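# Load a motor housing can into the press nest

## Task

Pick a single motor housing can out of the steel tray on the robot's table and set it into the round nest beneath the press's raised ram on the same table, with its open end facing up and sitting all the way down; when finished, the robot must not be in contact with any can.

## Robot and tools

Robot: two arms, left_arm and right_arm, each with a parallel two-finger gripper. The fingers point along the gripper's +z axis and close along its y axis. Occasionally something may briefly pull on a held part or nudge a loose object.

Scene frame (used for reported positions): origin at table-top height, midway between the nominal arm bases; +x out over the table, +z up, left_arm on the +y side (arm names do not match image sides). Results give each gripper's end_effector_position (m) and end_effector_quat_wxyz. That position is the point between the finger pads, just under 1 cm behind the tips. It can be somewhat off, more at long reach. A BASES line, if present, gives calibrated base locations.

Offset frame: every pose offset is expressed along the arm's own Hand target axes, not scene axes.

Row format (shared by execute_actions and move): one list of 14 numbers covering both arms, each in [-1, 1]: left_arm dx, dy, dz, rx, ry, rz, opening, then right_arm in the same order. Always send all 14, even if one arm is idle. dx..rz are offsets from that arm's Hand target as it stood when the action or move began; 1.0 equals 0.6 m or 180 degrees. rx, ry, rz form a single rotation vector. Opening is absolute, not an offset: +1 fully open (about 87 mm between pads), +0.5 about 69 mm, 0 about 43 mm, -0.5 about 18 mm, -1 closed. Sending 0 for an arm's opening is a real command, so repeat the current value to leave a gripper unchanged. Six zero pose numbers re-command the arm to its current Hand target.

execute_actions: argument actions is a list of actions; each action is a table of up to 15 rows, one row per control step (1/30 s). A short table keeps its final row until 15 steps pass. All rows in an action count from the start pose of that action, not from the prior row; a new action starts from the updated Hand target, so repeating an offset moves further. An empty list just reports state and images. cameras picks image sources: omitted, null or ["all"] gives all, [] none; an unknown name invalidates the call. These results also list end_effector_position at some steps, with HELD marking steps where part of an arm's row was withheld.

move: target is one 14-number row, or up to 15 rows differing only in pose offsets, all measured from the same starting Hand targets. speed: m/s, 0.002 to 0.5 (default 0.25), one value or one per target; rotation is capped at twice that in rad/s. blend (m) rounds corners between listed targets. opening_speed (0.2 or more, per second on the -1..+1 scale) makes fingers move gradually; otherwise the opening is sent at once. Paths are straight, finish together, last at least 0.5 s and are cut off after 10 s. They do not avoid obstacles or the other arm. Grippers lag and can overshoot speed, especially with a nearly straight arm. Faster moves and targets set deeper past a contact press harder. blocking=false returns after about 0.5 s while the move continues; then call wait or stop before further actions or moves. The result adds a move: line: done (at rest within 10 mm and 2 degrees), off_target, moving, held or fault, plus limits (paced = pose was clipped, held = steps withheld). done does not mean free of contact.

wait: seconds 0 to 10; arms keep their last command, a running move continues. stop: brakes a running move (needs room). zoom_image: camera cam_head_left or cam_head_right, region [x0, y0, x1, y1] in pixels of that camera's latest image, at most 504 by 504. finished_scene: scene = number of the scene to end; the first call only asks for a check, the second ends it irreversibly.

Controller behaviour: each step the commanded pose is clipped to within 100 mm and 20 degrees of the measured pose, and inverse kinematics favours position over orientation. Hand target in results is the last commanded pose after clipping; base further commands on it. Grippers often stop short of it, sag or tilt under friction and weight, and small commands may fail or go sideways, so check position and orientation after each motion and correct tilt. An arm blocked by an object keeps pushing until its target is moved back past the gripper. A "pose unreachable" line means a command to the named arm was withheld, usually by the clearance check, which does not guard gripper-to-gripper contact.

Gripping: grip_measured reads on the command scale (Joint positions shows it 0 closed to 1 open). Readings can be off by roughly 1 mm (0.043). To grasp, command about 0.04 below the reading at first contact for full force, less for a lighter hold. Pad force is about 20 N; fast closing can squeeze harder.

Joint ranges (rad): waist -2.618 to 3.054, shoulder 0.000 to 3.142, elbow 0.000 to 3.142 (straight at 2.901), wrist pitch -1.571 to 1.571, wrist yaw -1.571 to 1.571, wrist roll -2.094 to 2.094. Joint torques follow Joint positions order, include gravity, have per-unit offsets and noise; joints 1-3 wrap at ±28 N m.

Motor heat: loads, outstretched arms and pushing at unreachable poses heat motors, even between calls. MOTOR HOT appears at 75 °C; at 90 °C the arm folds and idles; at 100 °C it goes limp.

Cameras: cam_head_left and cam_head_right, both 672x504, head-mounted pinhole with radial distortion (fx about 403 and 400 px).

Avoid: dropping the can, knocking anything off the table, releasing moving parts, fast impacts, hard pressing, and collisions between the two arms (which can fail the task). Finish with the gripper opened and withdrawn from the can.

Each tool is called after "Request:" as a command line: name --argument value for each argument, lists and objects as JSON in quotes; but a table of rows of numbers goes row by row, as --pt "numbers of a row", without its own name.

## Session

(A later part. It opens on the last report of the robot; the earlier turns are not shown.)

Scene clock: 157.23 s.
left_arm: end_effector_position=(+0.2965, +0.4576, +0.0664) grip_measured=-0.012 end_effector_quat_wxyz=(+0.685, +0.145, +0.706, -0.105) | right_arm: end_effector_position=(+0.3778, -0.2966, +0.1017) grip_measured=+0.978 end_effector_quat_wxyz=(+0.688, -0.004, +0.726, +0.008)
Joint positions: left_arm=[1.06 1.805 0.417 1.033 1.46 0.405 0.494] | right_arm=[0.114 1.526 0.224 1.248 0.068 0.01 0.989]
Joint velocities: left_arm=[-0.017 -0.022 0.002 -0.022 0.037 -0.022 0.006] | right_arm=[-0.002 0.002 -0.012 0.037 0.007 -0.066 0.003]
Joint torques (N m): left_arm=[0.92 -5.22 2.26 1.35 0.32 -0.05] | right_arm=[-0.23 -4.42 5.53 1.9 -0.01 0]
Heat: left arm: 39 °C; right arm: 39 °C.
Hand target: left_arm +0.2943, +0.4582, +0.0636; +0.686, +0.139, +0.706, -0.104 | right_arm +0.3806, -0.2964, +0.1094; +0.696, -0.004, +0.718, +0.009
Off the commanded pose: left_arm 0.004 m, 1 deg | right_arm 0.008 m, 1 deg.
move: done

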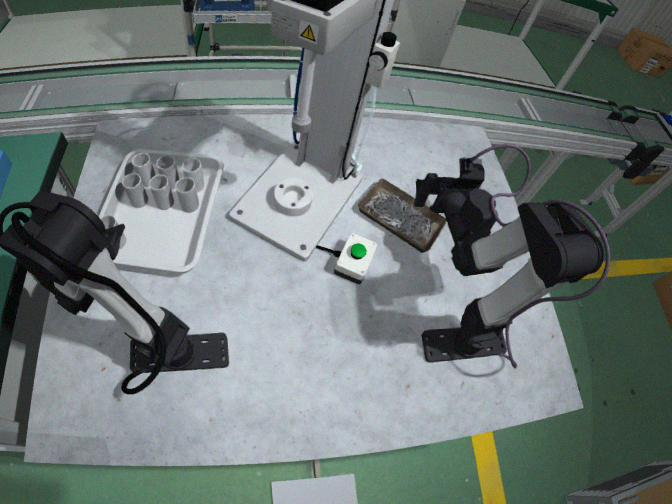

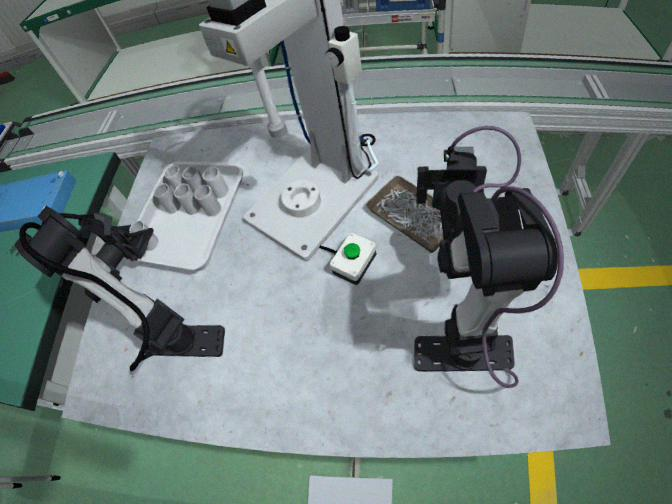

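Request:
move --target '[-0.18,0,0.01,0,-0.01,0,-0.15,0,0,0,0,0,0,1]' --speed 0.12

Scene clock: 163.13 s.
left_arm: end_effector_position=(+0.2986, +0.4468, +0.1570) grip_measured=-0.013 end_effector_quat_wxyz=(+0.692, +0.121, +0.701, -0.124) | right_arm: end_effector_position=(+0.3778, -0.2966, +0.1017) grip_measured=+0.978 end_effector_quat_wxyz=(+0.688, -0.004, +0.726, +0.008)
Joint positions: left_arm=[1.038 1.435 0.469 0.872 1.438 0.086 0.494] | right_arm=[0.114 1.526 0.224 1.248 0.068 0.01 0.989]
Joint velocities: left_arm=[0.007 -0.007 -0.002 -0.007 0.022 0.007 -0.001] | right_arm=[-0.007 -0.002 -0.012 -0.007 -0.007 -0.066 0.008]
Joint torques (N m): left_arm=[-0.54 -7.43 7.28 1.16 0.11 0] | right_arm=[-0.23 -4.42 5.53 1.9 -0.01 0]
Heat: left arm: 39 °C; right arm: 39 °C.
Hand target: left_arm +0.3026, +0.4504, +0.1723; +0.697, +0.138, +0.696, -0.106 | right_arm +0.3806, -0.2964, +0.1094; +0.696, -0.004, +0.718, +0.009
Off the commanded pose: left_arm 0.015 m, 3 deg | right_arm 0.008 m, 1 deg.
move: off_target (left_arm)

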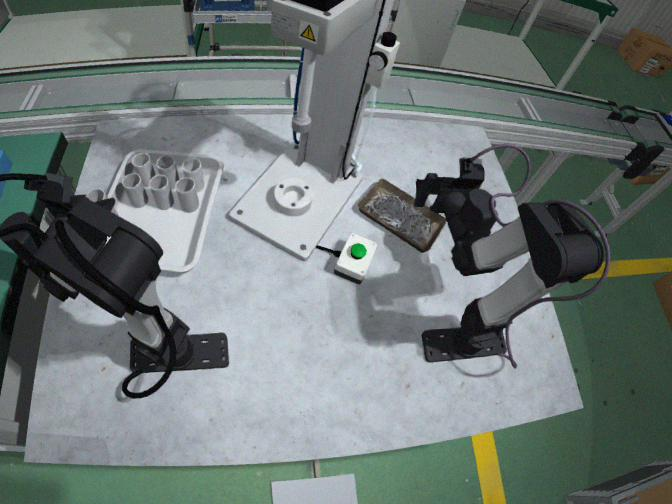

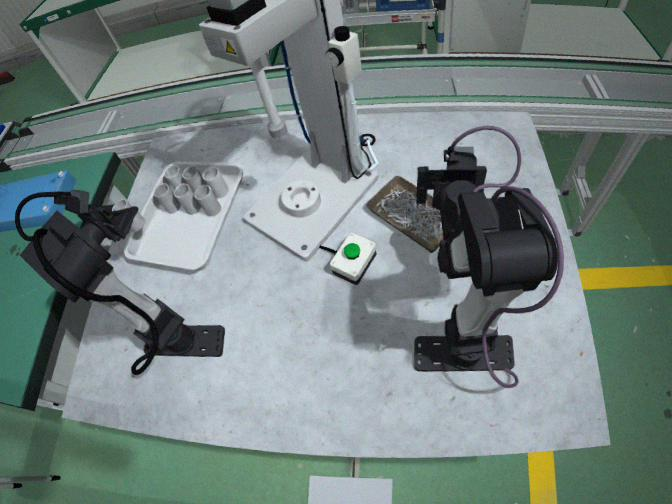

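Request:
move --target '[0.004,-0.489,0.242,0.029,0.0075,0.003,-0.15,0,0,0,0,0,0,1]' --speed 0.18

Request:
zoom_image --camera "cam_head_right" --region '[220, 140, 340, 260]'

Request:
zoom_image --camera "cam_head_left" --region '[220, 140, 340, 260]'

Scene clock: 172.00 s.
left_arm: end_effector_position=(+0.3325, +0.1287, +0.1445) grip_measured=-0.012 end_effector_quat_wxyz=(+0.665, +0.164, +0.714, -0.147) | right_arm: end_effector_position=(+0.3778, -0.2966, +0.1017) grip_measured=+0.978 end_effector_quat_wxyz=(+0.688, -0.004, +0.726, +0.008)
Joint positions: left_arm=[-0.554 1.087 0.243 0.772 -0.059 0.004 0.494] | right_arm=[0.114 1.526 0.224 1.248 0.068 0.01 0.989]
Joint velocities: left_arm=[0.007 0.002 -0.012 -0.022 0.022 0.007 -0.001] | right_arm=[-0.032 0.012 -0.002 -0.007 0.007 0.007 0.008]
Joint torques (N m): left_arm=[-0.7 -2.21 9.01 2.1 -0.02 0.03] | right_arm=[-0.23 -4.42 5.53 1.9 -0.01 -0.01]
Heat: left arm: 39 °C; right arm: 39 °C.
Hand target: left_arm +0.3426, +0.1224, +0.1715; +0.693, +0.154, +0.687, -0.153 | right_arm +0.3806, -0.2964, +0.1094; +0.696, -0.004, +0.718, +0.009
Off the commanded pose: left_arm 0.014 m, 3 deg | right_arm 0.008 m, 1 deg.
move: off_target (left_arm)

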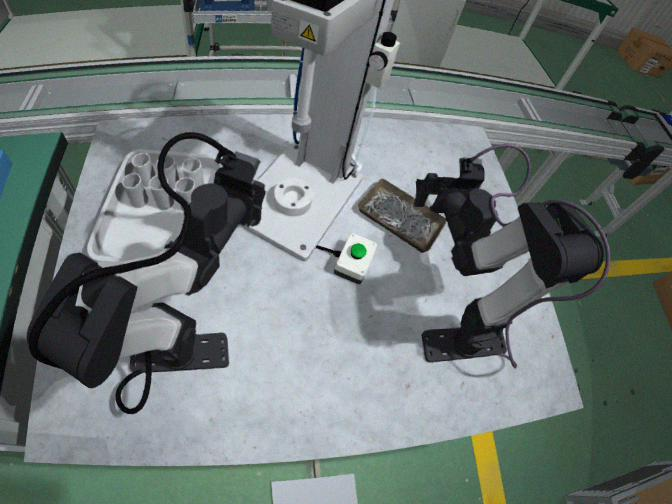

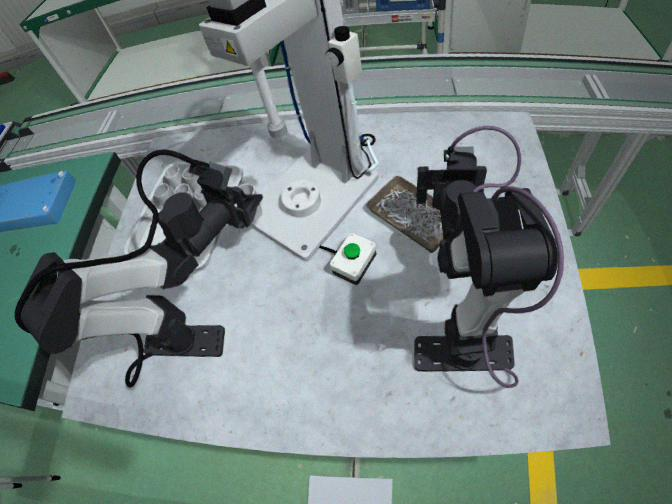

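Scaled by 4.200.

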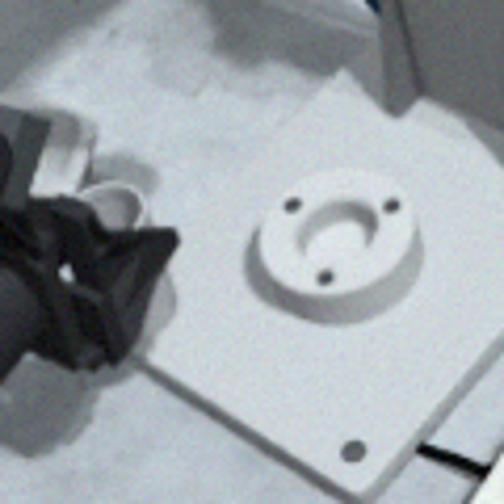

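Scaled by 4.200.

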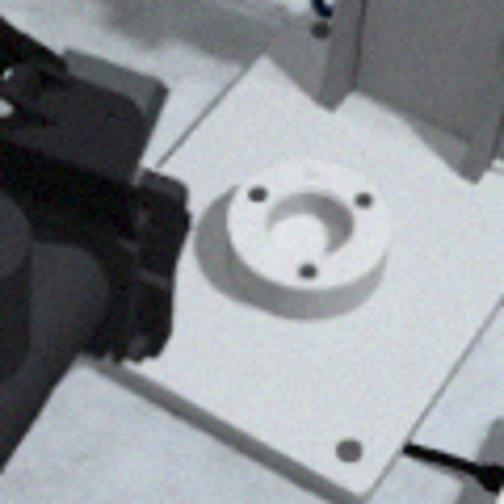

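Request:
move --target '[0.009,-0.0925,0.117,0,-0.011,0.013,-0.15,0,0,0,0,0,0,1]' --speed 0.1

Request:
zoom_image --camera "cam_head_right" --region '[230, 130, 330, 230]'

Request:
zoom_image --camera "cam_head_left" --region '[220, 120, 320, 220]'

Scene clock: 181.10 s.
left_arm: end_effector_position=(+0.3748, +0.0491, +0.1410) grip_measured=-0.012 end_effector_quat_wxyz=(+0.682, +0.173, +0.696, -0.139) | right_arm: end_effector_position=(+0.3778, -0.2966, +0.1017) grip_measured=+0.978 end_effector_quat_wxyz=(+0.688, -0.004, +0.726, +0.008)
Joint positions: left_arm=[-0.752 1.547 0.471 1.045 -0.254 0.035 0.494] | right_arm=[0.114 1.526 0.224 1.248 0.068 0.01 0.989]
Joint velocities: left_arm=[-0.007 0.007 -0.002 -0.037 0.066 0.037 -0.004] | right_arm=[-0.017 0.007 -0.027 -0.051 -0.007 0.037 0.003]
Joint torques (N m): left_arm=[-0.47 -5.24 7.8 2.08 -0.02 0.17] | right_arm=[-0.21 -4.42 5.53 1.9 -0.01 0]
Heat: left arm: 40 °C; right arm: 39 °C.
Hand target: left_arm +0.3832, +0.0422, +0.1632; +0.707, +0.163, +0.673, -0.145 | right_arm +0.3806, -0.2964, +0.1094; +0.696, -0.004, +0.718, +0.009
Off the commanded pose: left_arm 0.027 m, 4 deg | right_arm 0.008 m, 1 deg.
move: off_target (left_arm)

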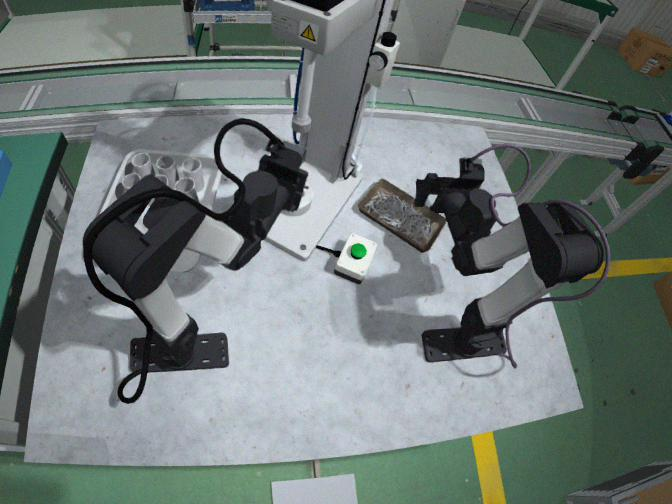

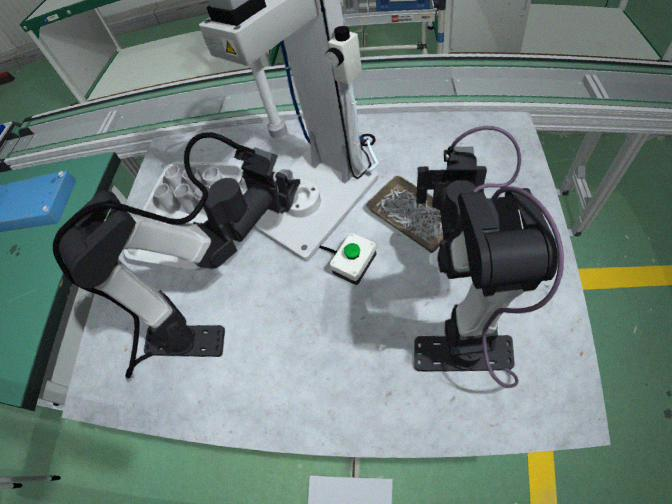

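Scaled by 5.040.

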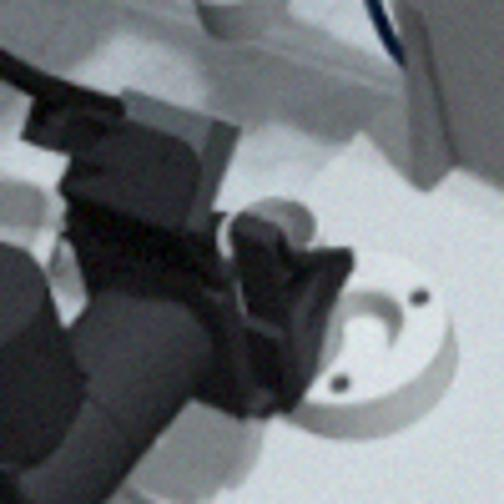

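Scaled by 5.040.

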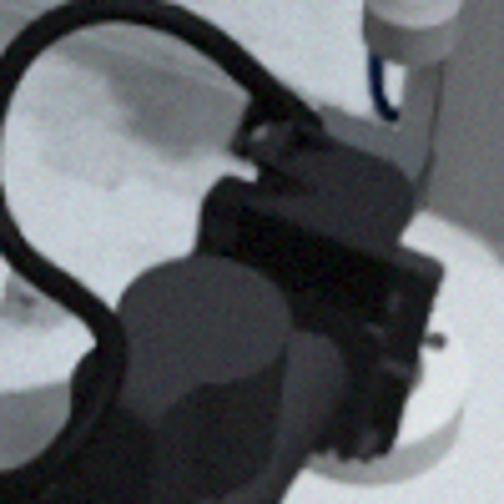

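Request:
move --target '[0.019,-0.018,0.035,0,0,0,-0.15,0,0,0,0,0,0,1]' --speed 0.05

Request:
zoom_image --camera "cam_head_right" --region '[250, 130, 330, 210]'

Request:
zoom_image --camera "cam_head_left" --region '[240, 110, 320, 210]'

Scene clock: 189.70 s.
left_arm: end_effector_position=(+0.3906, +0.0316, +0.1308) grip_measured=-0.012 end_effector_quat_wxyz=(+0.683, +0.173, +0.696, -0.139) | right_arm: end_effector_position=(+0.3778, -0.2966, +0.1017) grip_measured=+0.978 end_effector_quat_wxyz=(+0.688, -0.004, +0.726, +0.008)
Joint positions: left_arm=[-0.765 1.678 0.544 1.105 -0.268 0.035 0.494] | right_arm=[0.114 1.526 0.224 1.248 0.068 0.01 0.989]
Joint velocities: left_arm=[-0.007 -0.002 -0.002 -0.007 -0.051 -0.037 0.001] | right_arm=[-0.017 -0.007 -0.007 -0.037 0.022 0.081 0.018]
Joint torques (N m): left_arm=[-0.61 -6.08 7.31 2.02 -0.03 0.17] | right_arm=[-0.23 -4.41 5.53 1.9 -0.01 0]
Heat: left arm: 41 °C; right arm: 39 °C.
Hand target: left_arm +0.3982, +0.0240, +0.1513; +0.706, +0.163, +0.673, -0.145 | right_arm +0.3806, -0.2964, +0.1094; +0.696, -0.004, +0.718, +0.009
Off the commanded pose: left_arm 0.024 m, 4 deg | right_arm 0.008 m, 1 deg.
move: off_target (left_arm)

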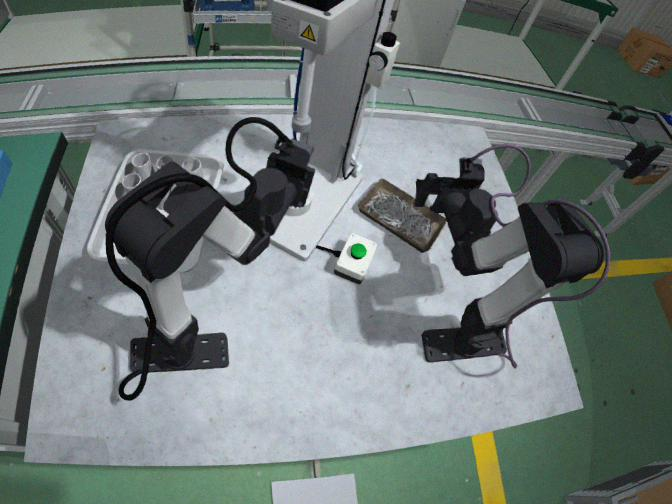

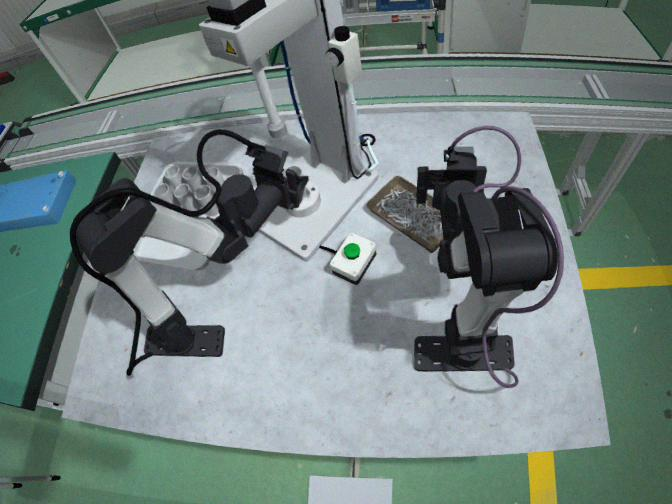

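Scaled by 6.300.

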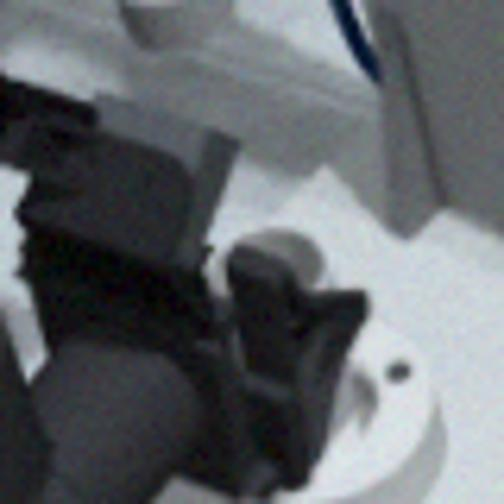

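Scaled by 5.040.

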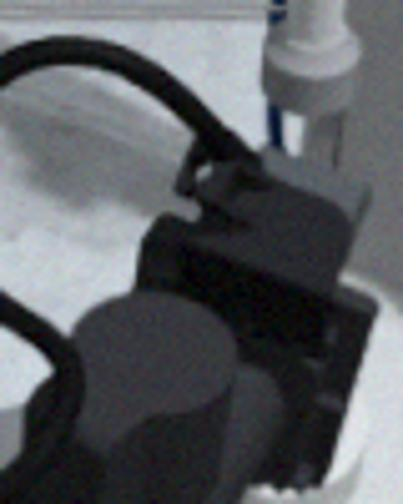

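Request:
move --target '[0.042,0,0,0,0,0,-0.15,0,0,0,0,0,0,1]' --speed 0.025

Request:
zoom_image --camera "cam_head_right" --region '[250, 130, 330, 210]'

Scene clock: 196.37 s.
left_arm: end_effector_position=(+0.3964, +0.0275, +0.1171) grip_measured=-0.012 end_effector_quat_wxyz=(+0.693, +0.168, +0.687, -0.141) | right_arm: end_effector_position=(+0.3778, -0.2966, +0.1017) grip_measured=+0.978 end_effector_quat_wxyz=(+0.688, -0.004, +0.726, +0.008)
Joint positions: left_arm=[-0.765 1.787 0.544 1.242 -0.271 0.038 0.494] | right_arm=[0.114 1.526 0.224 1.248 0.068 0.01 0.989]
Joint velocities: left_arm=[-0.007 0.012 0.002 -0.051 -0.066 -0.022 -0.001] | right_arm=[0.002 0.012 -0.012 0.066 0.007 -0.095 0.008]
Joint torques (N m): left_arm=[-0.13 -6.41 4.83 2.07 0.06 0.12] | right_arm=[-0.23 -4.42 5.53 1.9 -0.01 -0.01]
Heat: left arm: 42 °C; right arm: 39 °C.
Hand target: left_arm +0.3992, +0.0249, +0.1257; +0.706, +0.163, +0.673, -0.145 | right_arm +0.3806, -0.2964, +0.1094; +0.696, -0.004, +0.718, +0.009
Off the commanded pose: left_arm 0.010 m, 2 deg | right_arm 0.008 m, 1 deg.
move: done

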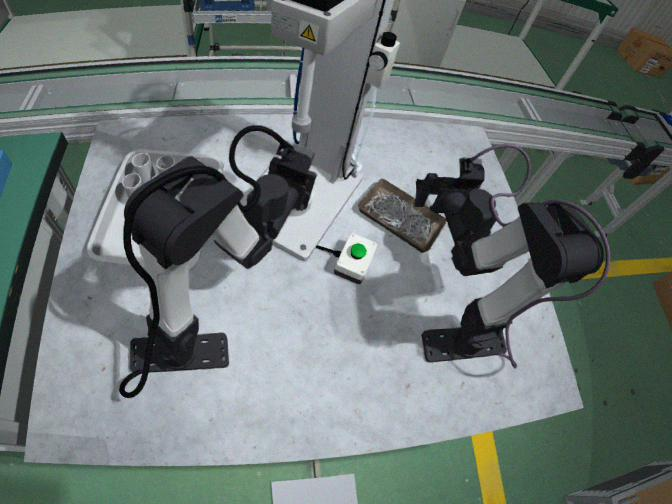

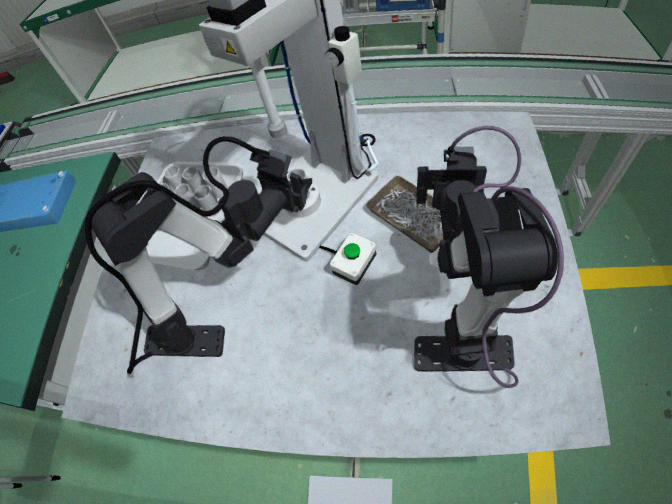

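Scaled by 6.300.

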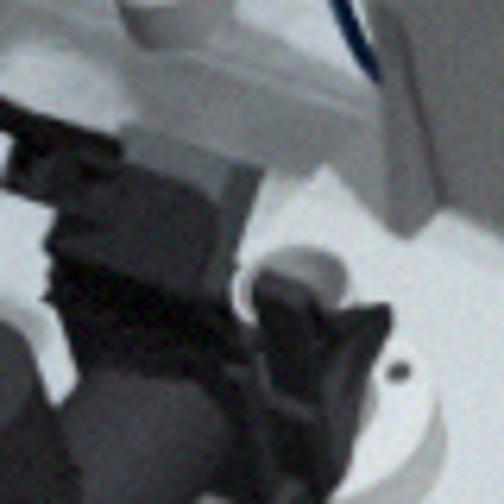

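Request:
move --target '[-0.012,0.018,-0.009,0,0.012,0,-0.15,0,0,0,0,0,0,1]' --speed 0.04

Request:
zoom_image --camera "cam_head_right" --region '[250, 130, 330, 210]'

Scene clock: 201.73 s.
left_arm: end_effector_position=(+0.3945, +0.0290, +0.1172) grip_measured=-0.012 end_effector_quat_wxyz=(+0.680, +0.180, +0.696, -0.147) | right_arm: end_effector_position=(+0.3778, -0.2966, +0.1017) grip_measured=+0.978 end_effector_quat_wxyz=(+0.688, -0.004, +0.726, +0.008)
Joint positions: left_arm=[-0.749 1.743 0.544 1.166 -0.231 0.033 0.494] | right_arm=[0.114 1.526 0.224 1.248 0.068 0.01 0.989]
Joint velocities: left_arm=[0.007 0.007 0.027 -0.022 0.037 -0.037 -0.006] | right_arm=[-0.002 -0.007 0.007 -0.037 -0.037 -0.037 -0.003]
Joint torques (N m): left_arm=[1.33 -11.03 4.45 1.63 -0.04 0.09] | right_arm=[-0.23 -4.42 5.53 1.9 -0.01 -0.01]
Heat: left arm: 41 °C; right arm: 39 °C.
Hand target: left_arm +0.3988, +0.0368, +0.1337; +0.694, +0.166, +0.686, -0.141 | right_arm +0.3806, -0.2964, +0.1094; +0.696, -0.004, +0.718, +0.009
Off the commanded pose: left_arm 0.018 m, 3 deg | right_arm 0.008 m, 1 deg.
move: off_target (left_arm)

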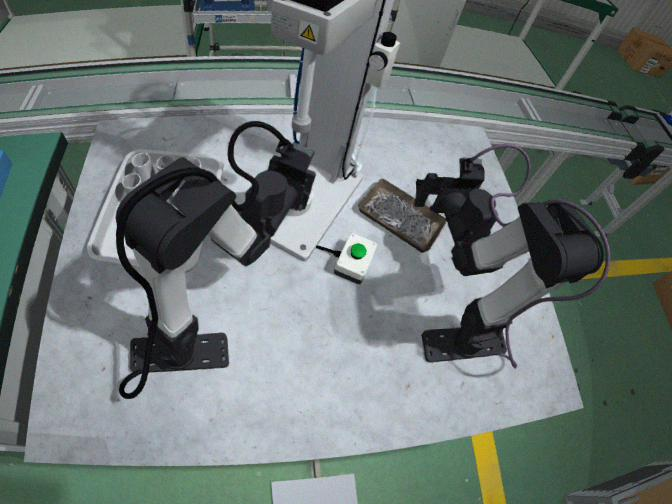

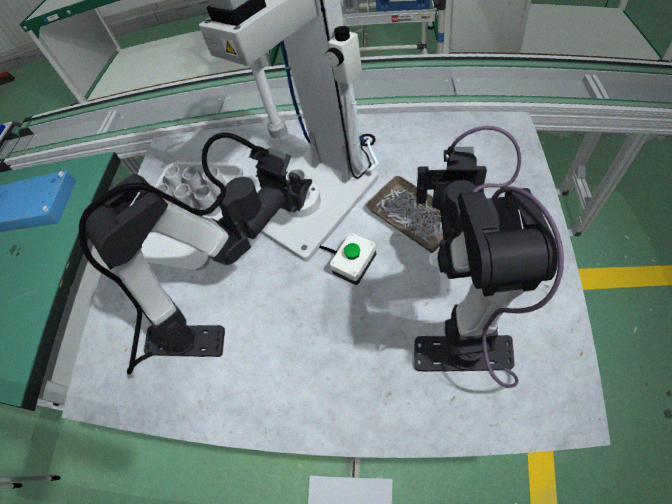

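Scaled by 6.300.

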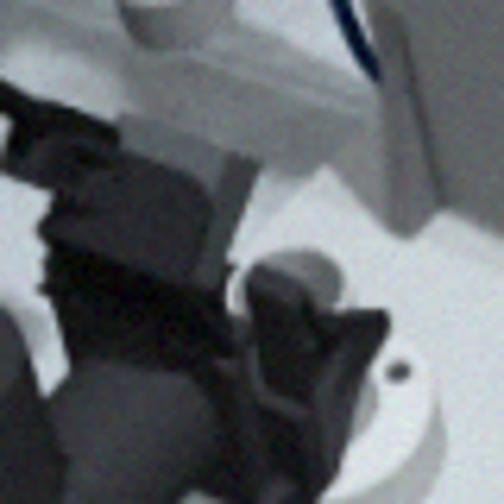

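Request:
move --target '[0.042,-0.01,0.004,0,0,0,-0.15,0,0,0,0,0,0,1]' --speed 0.025

Request:
zoom_image --camera "cam_head_right" --region '[250, 130, 330, 210]'

Scene clock: 205.93 s.
left_arm: end_effector_position=(+0.3970, +0.0284, +0.1134) grip_measured=-0.013 end_effector_quat_wxyz=(+0.694, +0.170, +0.683, -0.151) | right_arm: end_effector_position=(+0.3778, -0.2966, +0.1017) grip_measured=+0.978 end_effector_quat_wxyz=(+0.688, -0.004, +0.726, +0.008)
Joint positions: left_arm=[-0.749 1.811 0.532 1.289 -0.238 0.033 0.494] | right_arm=[0.114 1.526 0.224 1.248 0.068 0.01 0.989]
Joint velocities: left_arm=[-0.012 -0.007 0.012 -0.022 0.051 -0.007 -0.009] | right_arm=[0.007 -0.007 -0.007 -0.007 -0.007 -0.007 -0.018]
Joint torques (N m): left_arm=[0.02 -5.81 3.97 1.74 -0.1 0.07] | right_arm=[-0.23 -4.42 5.53 1.9 -0.01 0]
Heat: left arm: 40 °C; right arm: 39 °C.
Hand target: left_arm +0.3986, +0.0315, +0.1079; +0.694, +0.166, +0.686, -0.141 | right_arm +0.3806, -0.2964, +0.1094; +0.696, -0.004, +0.718, +0.009
Off the commanded pose: left_arm 0.006 m, 1 deg | right_arm 0.008 m, 1 deg.
move: done

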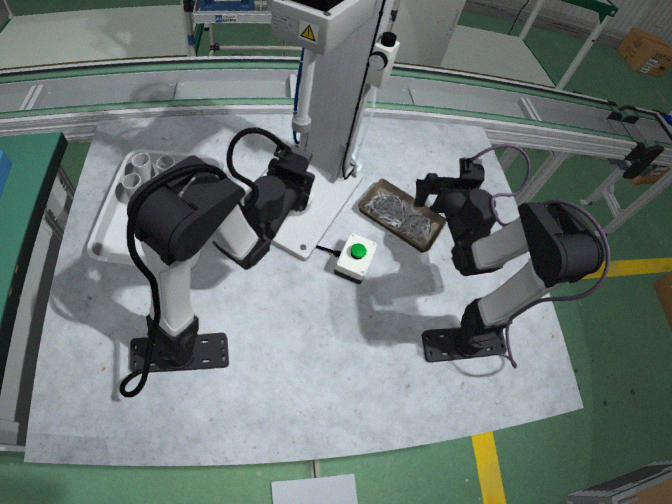

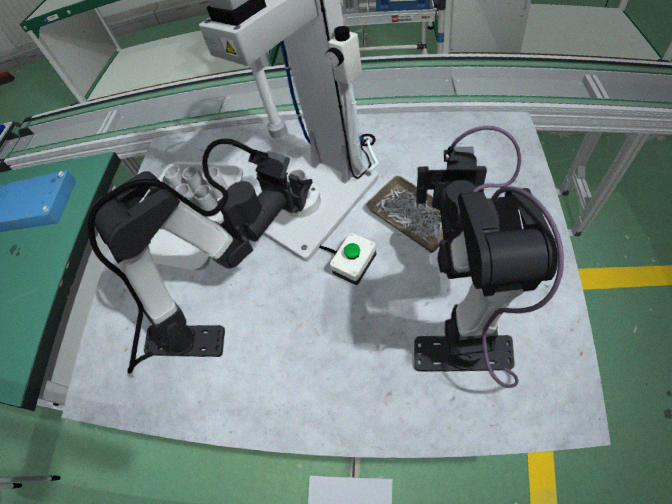

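Scaled by 6.300.

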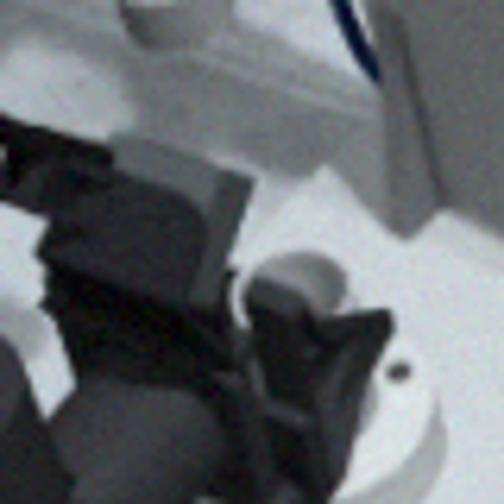

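Request:
move --target '[0.015,-0.004,0,0,0.02,0,-0.15,0,0,0,0,0,0,1]' --speed 0.025

Request:
zoom_image --camera "cam_head_right" --region '[250, 130, 330, 210]'

Scene clock: 210.43 s.
left_arm: end_effector_position=(+0.3969, +0.0288, +0.1116) grip_measured=-0.013 end_effector_quat_wxyz=(+0.692, +0.167, +0.686, -0.149) | right_arm: end_effector_position=(+0.3778, -0.2966, +0.1017) grip_measured=+0.978 end_effector_quat_wxyz=(+0.688, -0.004, +0.726, +0.008)
Joint positions: left_arm=[-0.752 1.811 0.533 1.279 -0.248 0.028 0.494] | right_arm=[0.114 1.526 0.224 1.248 0.068 0.01 0.989]
Joint velocities: left_arm=[0.002 -0.027 -0.017 0.037 0.007 -0.022 0.006] | right_arm=[0.007 -0.017 0.007 -0.007 0.051 -0.037 -0.013]
Joint torques (N m): left_arm=[-0.32 -7.77 5.16 0.85 -0.07 -0.07] | right_arm=[-0.21 -4.41 5.53 1.9 -0.01 0]
Heat: left arm: 40 °C; right arm: 39 °C.
Hand target: left_arm +0.3978, +0.0296, +0.0987; +0.672, +0.170, +0.708, -0.136 | right_arm +0.3806, -0.2964, +0.1094; +0.696, -0.004, +0.718, +0.009
Off the commanded pose: left_arm 0.013 m, 4 deg | right_arm 0.008 m, 1 deg.
move: off_target (left_arm)

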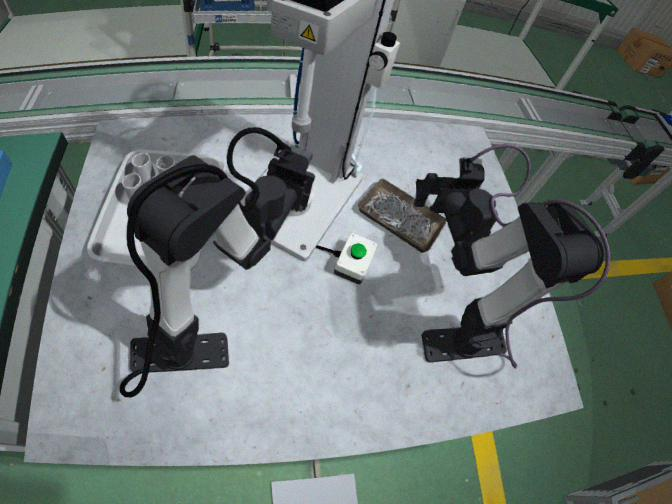

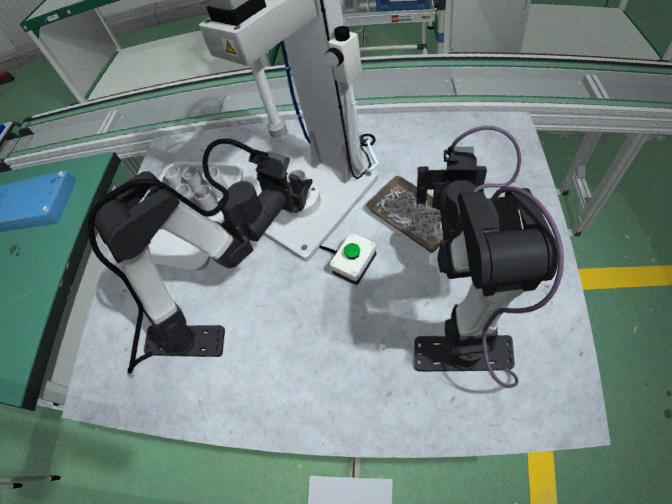

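Scaled by 6.300.

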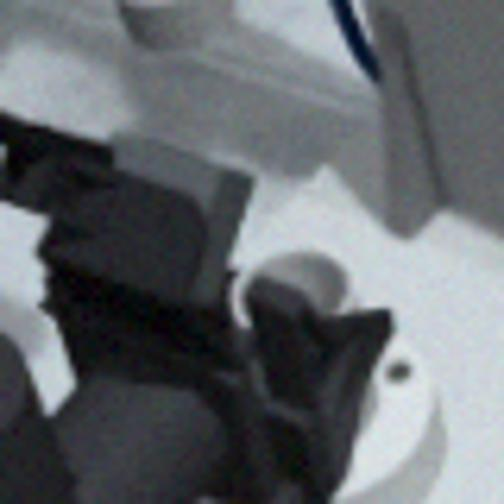

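Request:
move --target '[-0.04,0.008,-0.004,0,0,0.007,-0.15,0,0,0,0,0,0,1]' --speed 0.04

Request:
zoom_image --camera "cam_head_right" --region '[250, 130, 330, 210]'

Scene clock: 217.47 s.
left_arm: end_effector_position=(+0.3948, +0.0289, +0.1120) grip_measured=-0.013 end_effector_quat_wxyz=(+0.666, +0.181, +0.709, -0.140) | right_arm: end_effector_position=(+0.3778, -0.2966, +0.1017) grip_measured=+0.978 end_effector_quat_wxyz=(+0.688, -0.004, +0.726, +0.008)
Joint positions: left_arm=[-0.752 1.732 0.561 1.096 -0.242 0.025 0.494] | right_arm=[0.114 1.526 0.224 1.248 0.068 0.01 0.989]
Joint velocities: left_arm=[-0.027 -0.012 0.007 -0.007 0.007 -0.051 -0.001] | right_arm=[0.002 0.002 -0.012 -0.022 -0.022 -0.037 0.003]
Joint torques (N m): left_arm=[0.55 -10.37 5.64 1.37 -0.07 0.23] | right_arm=[-0.23 -4.42 5.53 1.9 -0.01 -0.01]
Heat: left arm: 39 °C; right arm: 39 °C.
Hand target: left_arm +0.3989, +0.0331, +0.1233; +0.673, +0.177, +0.706, -0.129 | right_arm +0.3806, -0.2964, +0.1094; +0.696, -0.004, +0.718, +0.009
Off the commanded pose: left_arm 0.013 m, 2 deg | right_arm 0.008 m, 1 deg.
move: off_target (left_arm)

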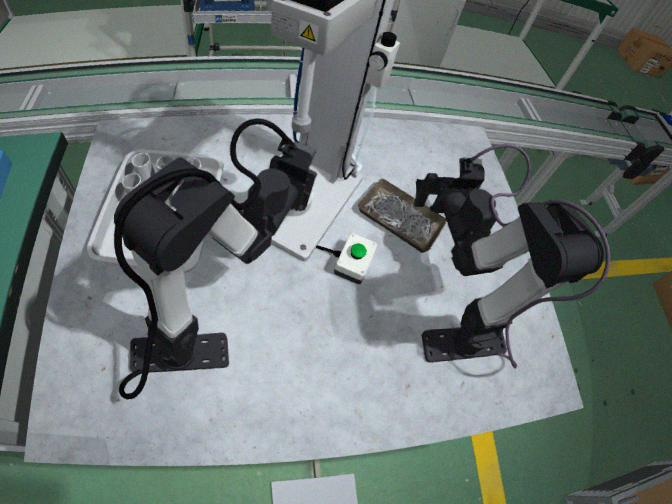

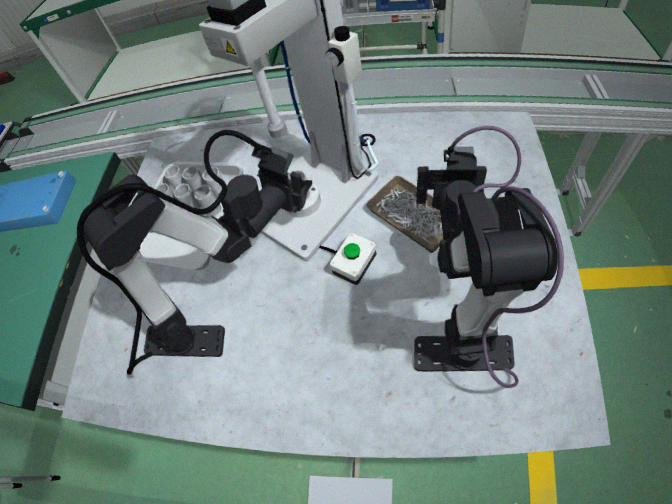

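Scaled by 6.300.

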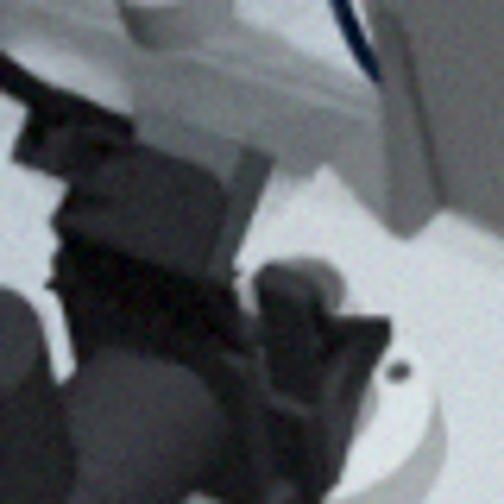

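Request:
move --target '[0.05,0,0,0,0.006,0,-0.15,0,0,0,0,0,0,1]' --speed 0.03

Request:
zoom_image --camera "cam_head_right" --region '[250, 130, 330, 210]'

Scene clock: 226.33 s.
left_arm: end_effector_position=(+0.3963, +0.0284, +0.1116) grip_measured=-0.013 end_effector_quat_wxyz=(+0.681, +0.173, +0.696, -0.145) | right_arm: end_effector_position=(+0.3778, -0.2966, +0.1017) grip_measured=+0.978 end_effector_quat_wxyz=(+0.688, -0.004, +0.726, +0.008)
Joint positions: left_arm=[-0.752 1.778 0.545 1.202 -0.245 0.027 0.493] | right_arm=[0.114 1.526 0.224 1.248 0.068 0.01 0.989]
Joint velocities: left_arm=[-0.007 0.002 -0.017 0.007 0.022 -0.051 -0.004] | right_arm=[0.007 -0.007 0.002 -0.007 0.022 -0.081 0.008]
Joint torques (N m): left_arm=[0.96 -4.94 3.52 1.43 0.02 0.16] | right_arm=[-0.23 -4.41 5.53 1.9 -0.01 -0.01]
Heat: left arm: 39 °C; right arm: 39 °C.
Hand target: left_arm +0.3977, +0.0360, +0.0931; +0.667, +0.179, +0.712, -0.127 | right_arm +0.3806, -0.2964, +0.1094; +0.696, -0.004, +0.718, +0.009
Off the commanded pose: left_arm 0.020 m, 3 deg | right_arm 0.008 m, 1 deg.
move: off_target (left_arm)

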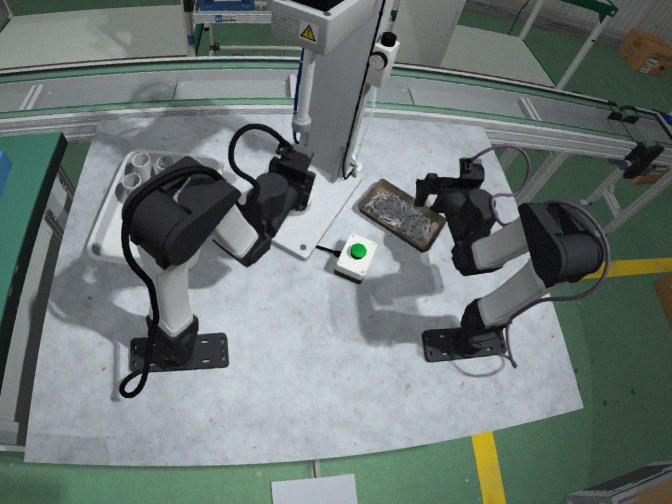

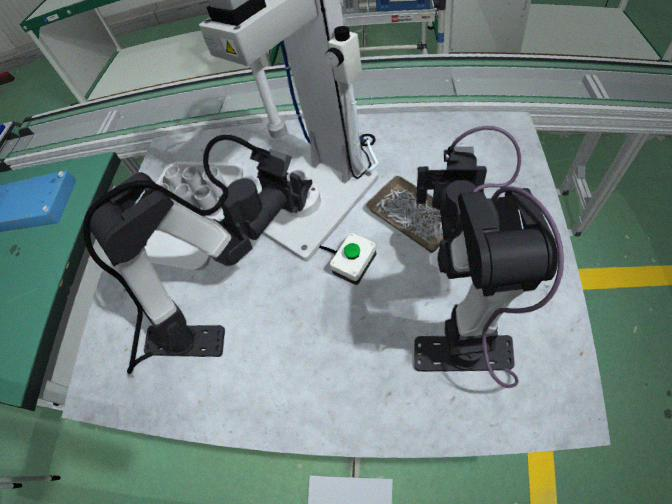

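Scaled by 6.300.

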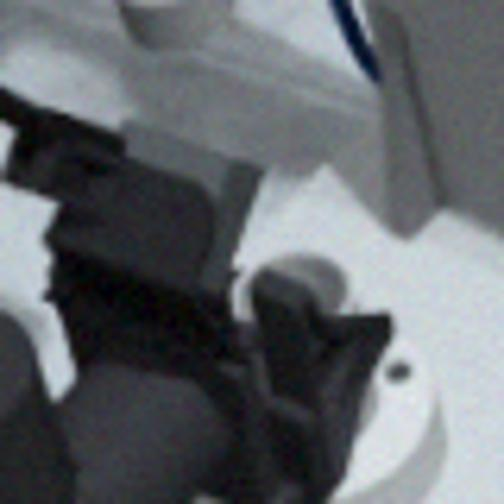

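Request:
move --target '[-0.028,-0.01,0,0,-0.004,0,-0.15,0,0,0,0,0,0,1]' --speed 0.05 --cameras '[]'

Request:
move --target '[0,0,0,0,0,0,0.25,0,0,0,0,0,0,1]' --opening_speed 0.25

Request:
zoom_image --camera "cam_head_right" --region '[250, 130, 330, 210]'

Scene clock: 231.20 s.
left_arm: end_effector_position=(+0.3961, +0.0283, +0.1110) grip_measured=-0.013 end_effector_quat_wxyz=(+0.679, +0.172, +0.700, -0.141) | right_arm: end_effector_position=(+0.3778, -0.2966, +0.1017) grip_measured=+0.978 end_effector_quat_wxyz=(+0.688, -0.004, +0.726, +0.008)
Joint positions: left_arm=[-0.758 1.772 0.549 1.183 -0.258 0.027 0.493] | right_arm=[0.114 1.526 0.224 1.248 0.068 0.01 0.989]
Joint velocities: left_arm=[0.007 -0.002 -0.012 -0.051 0.022 -0.037 0.004] | right_arm=[0.002 -0.007 0.017 0.051 -0.081 -0.037 -0.003]
Joint torques (N m): left_arm=[-0.64 -9.2 5.34 1.06 -0.06 0.16] | right_arm=[-0.21 -4.42 5.53 1.9 -0.01 0]
Heat: left arm: 38 °C; right arm: 39 °C.
Hand target: left_arm +0.3961, +0.0287, +0.1095; +0.671, +0.178, +0.708, -0.129 | right_arm +0.3806, -0.2964, +0.1094; +0.696, -0.004, +0.718, +0.009
Off the commanded pose: left_arm 0.002 m, 2 deg | right_arm 0.008 m, 1 deg.
move: done
No camera images: "cameras" was empty.

Scene clock: 233.00 s.
left_arm: end_effector_position=(+0.3943, +0.0317, +0.0982) grip_measured=+0.250 end_effector_quat_wxyz=(+0.662, +0.179, +0.716, -0.129) | right_arm: end_effector_position=(+0.3778, -0.2966, +0.1017) grip_measured=+0.978 end_effector_quat_wxyz=(+0.688, -0.004, +0.726, +0.008)
Joint positions: left_arm=[-0.758 1.772 0.549 1.13 -0.266 0.027 0.625] | right_arm=[0.114 1.526 0.224 1.248 0.068 0.01 0.989]
Joint velocities: left_arm=[-0.012 -0.012 0.012 0.007 -0.051 -0.051 -0.009] | right_arm=[0.017 -0.002 -0.027 -0.022 -0.037 -0.022 0.013]
Joint torques (N m): left_arm=[-0.62 -9.29 5.37 1.56 -0.03 0.17] | right_arm=[-0.23 -4.41 5.55 1.9 -0.01 0]
Heat: left arm: 38 °C; right arm: 39 °C.
Hand target: left_arm +0.3961, +0.0287, +0.1095; +0.671, +0.178, +0.708, -0.128 | right_arm +0.3806, -0.2964, +0.1094; +0.696, -0.004, +0.718, +0.009
Off the commanded pose: left_arm 0.012 m, 1 deg | right_arm 0.008 m, 1 deg.
move: off_target (left_arm)

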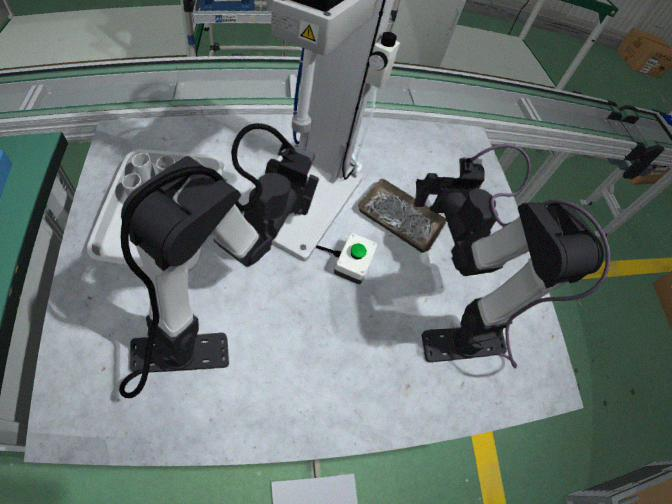

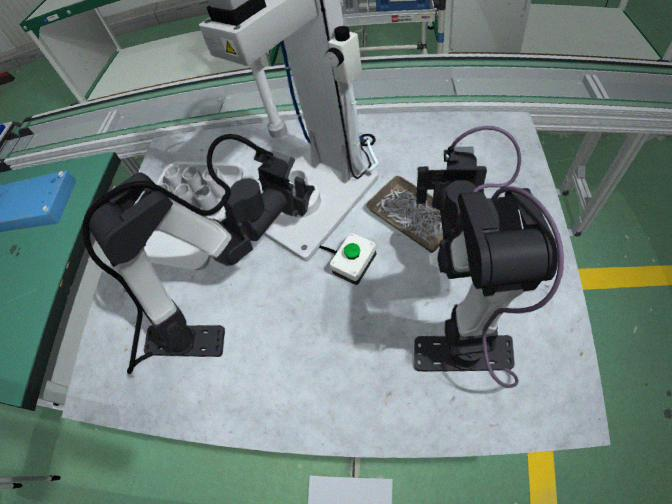

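Scaled by 6.300.

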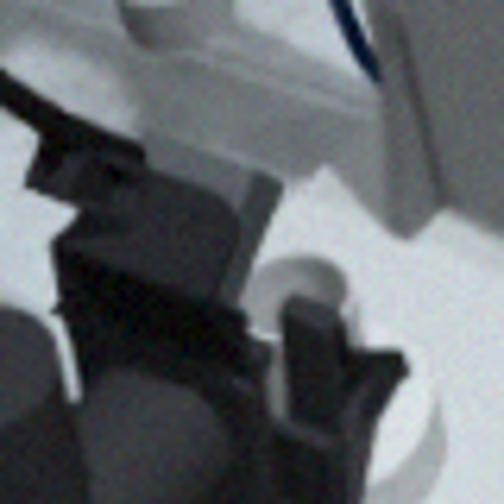

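Request:
move --target '[0,0,0,0,0,0,0.6,0,0,0,0,0,0,1]' --opening_speed 0.5 --cameras '[]'

Request:
move --target '[0,0,-0.22,0,0,0,0.6,0,0,0,0,0,0,1]' --speed 0.1

Request:
zoom_image --camera "cam_head_right" --region '[260, 140, 340, 220]'

Request:
zoom_image --camera "cam_head_left" --region '[260, 140, 340, 220]'

Scene clock: 242.43 s.
left_arm: end_effector_position=(+0.3943, +0.0317, +0.0982) grip_measured=+0.600 end_effector_quat_wxyz=(+0.662, +0.179, +0.716, -0.129) | right_arm: end_effector_position=(+0.3778, -0.2966, +0.1017) grip_measured=+0.978 end_effector_quat_wxyz=(+0.688, -0.004, +0.726, +0.008)
Joint positions: left_arm=[-0.758 1.772 0.549 1.129 -0.266 0.027 0.8] | right_arm=[0.114 1.526 0.224 1.248 0.068 0.01 0.989]
Joint velocities: left_arm=[-0.002 -0.012 0.022 -0.066 -0.066 0.037 -0.002] | right_arm=[0.007 -0.027 0.012 -0.007 -0.007 -0.037 -0.018]
Joint torques (N m): left_arm=[-0.53 -9.36 5.42 1.59 -0.04 0.16] | right_arm=[-0.23 -4.42 5.55 1.9 -0.01 -0.01]
Heat: left arm: 38 °C; right arm: 39 °C.
Hand target: left_arm +0.3961, +0.0287, +0.1095; +0.671, +0.178, +0.708, -0.129 | right_arm +0.3806, -0.2964, +0.1094; +0.696, -0.004, +0.718, +0.009
Off the commanded pose: left_arm 0.012 m, 1 deg | right_arm 0.008 m, 1 deg.
move: off_target (left_arm)
No camera images: "cameras" was empty.

Scene clock: 244.63 s.
left_arm: end_effector_position=(+0.2774, +0.0818, +0.1211) grip_measured=+0.600 end_effector_quat_wxyz=(+0.669, +0.180, +0.710, -0.129) | right_arm: end_effector_position=(+0.3778, -0.2966, +0.1017) grip_measured=+0.978 end_effector_quat_wxyz=(+0.688, -0.004, +0.726, +0.008)
Joint positions: left_arm=[-0.985 1.143 0.15 0.91 -0.491 0.019 0.8] | right_arm=[0.114 1.526 0.224 1.248 0.068 0.01 0.989]
Joint velocities: left_arm=[-0.032 -0.017 -0.012 -0.022 -0.007 -0.022 0.008] | right_arm=[0.002 0.002 -0.017 0.022 -0.007 0.022 -0.018]
Joint torques (N m): left_arm=[-0.53 -3.97 4.88 1.46 -0.08 -0.1] | right_arm=[-0.23 -4.42 5.53 1.9 -0.01 0]
Heat: left arm: 38 °C; right arm: 39 °C.
Hand target: left_arm +0.2754, +0.0826, +0.1218; +0.669, +0.175, +0.711, -0.132 | right_arm +0.3806, -0.2964, +0.1094; +0.696, -0.004, +0.718, +0.009
Off the commanded pose: left_arm 0.004 m, 0 deg | right_arm 0.008 m, 1 deg.
move: done

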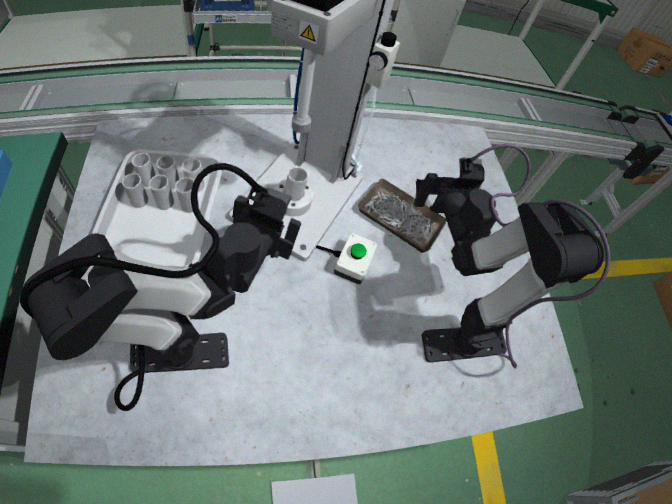

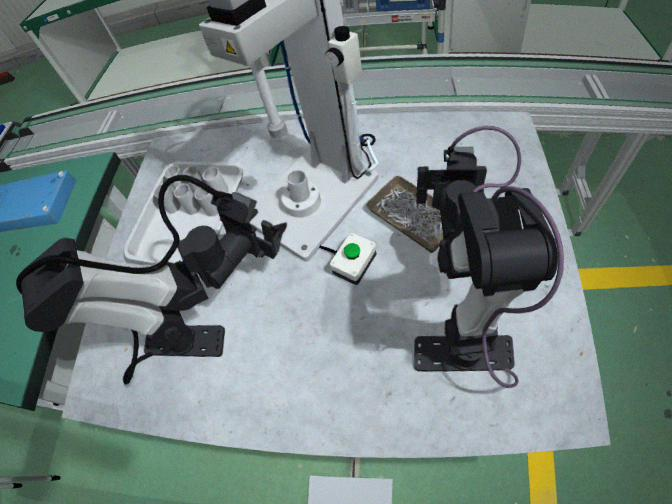

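Scaled by 6.300.

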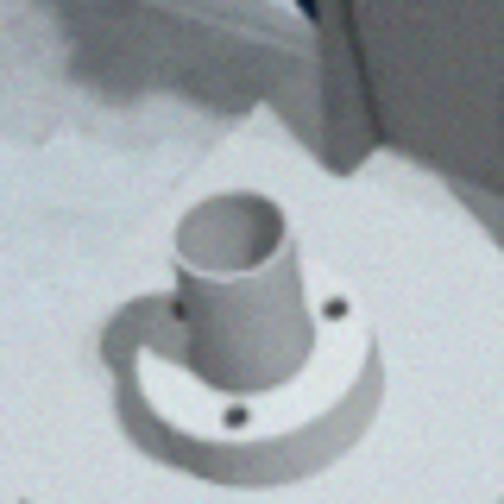

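Scaled by 6.300.

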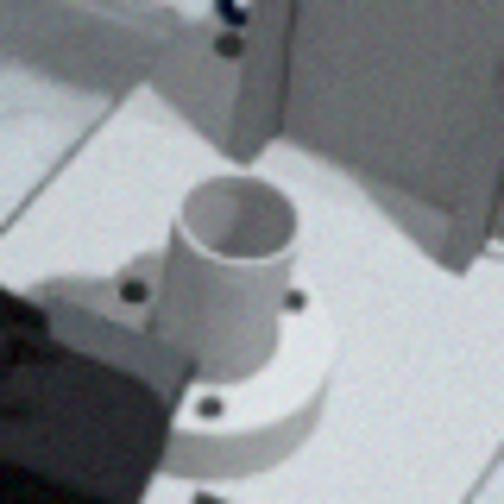

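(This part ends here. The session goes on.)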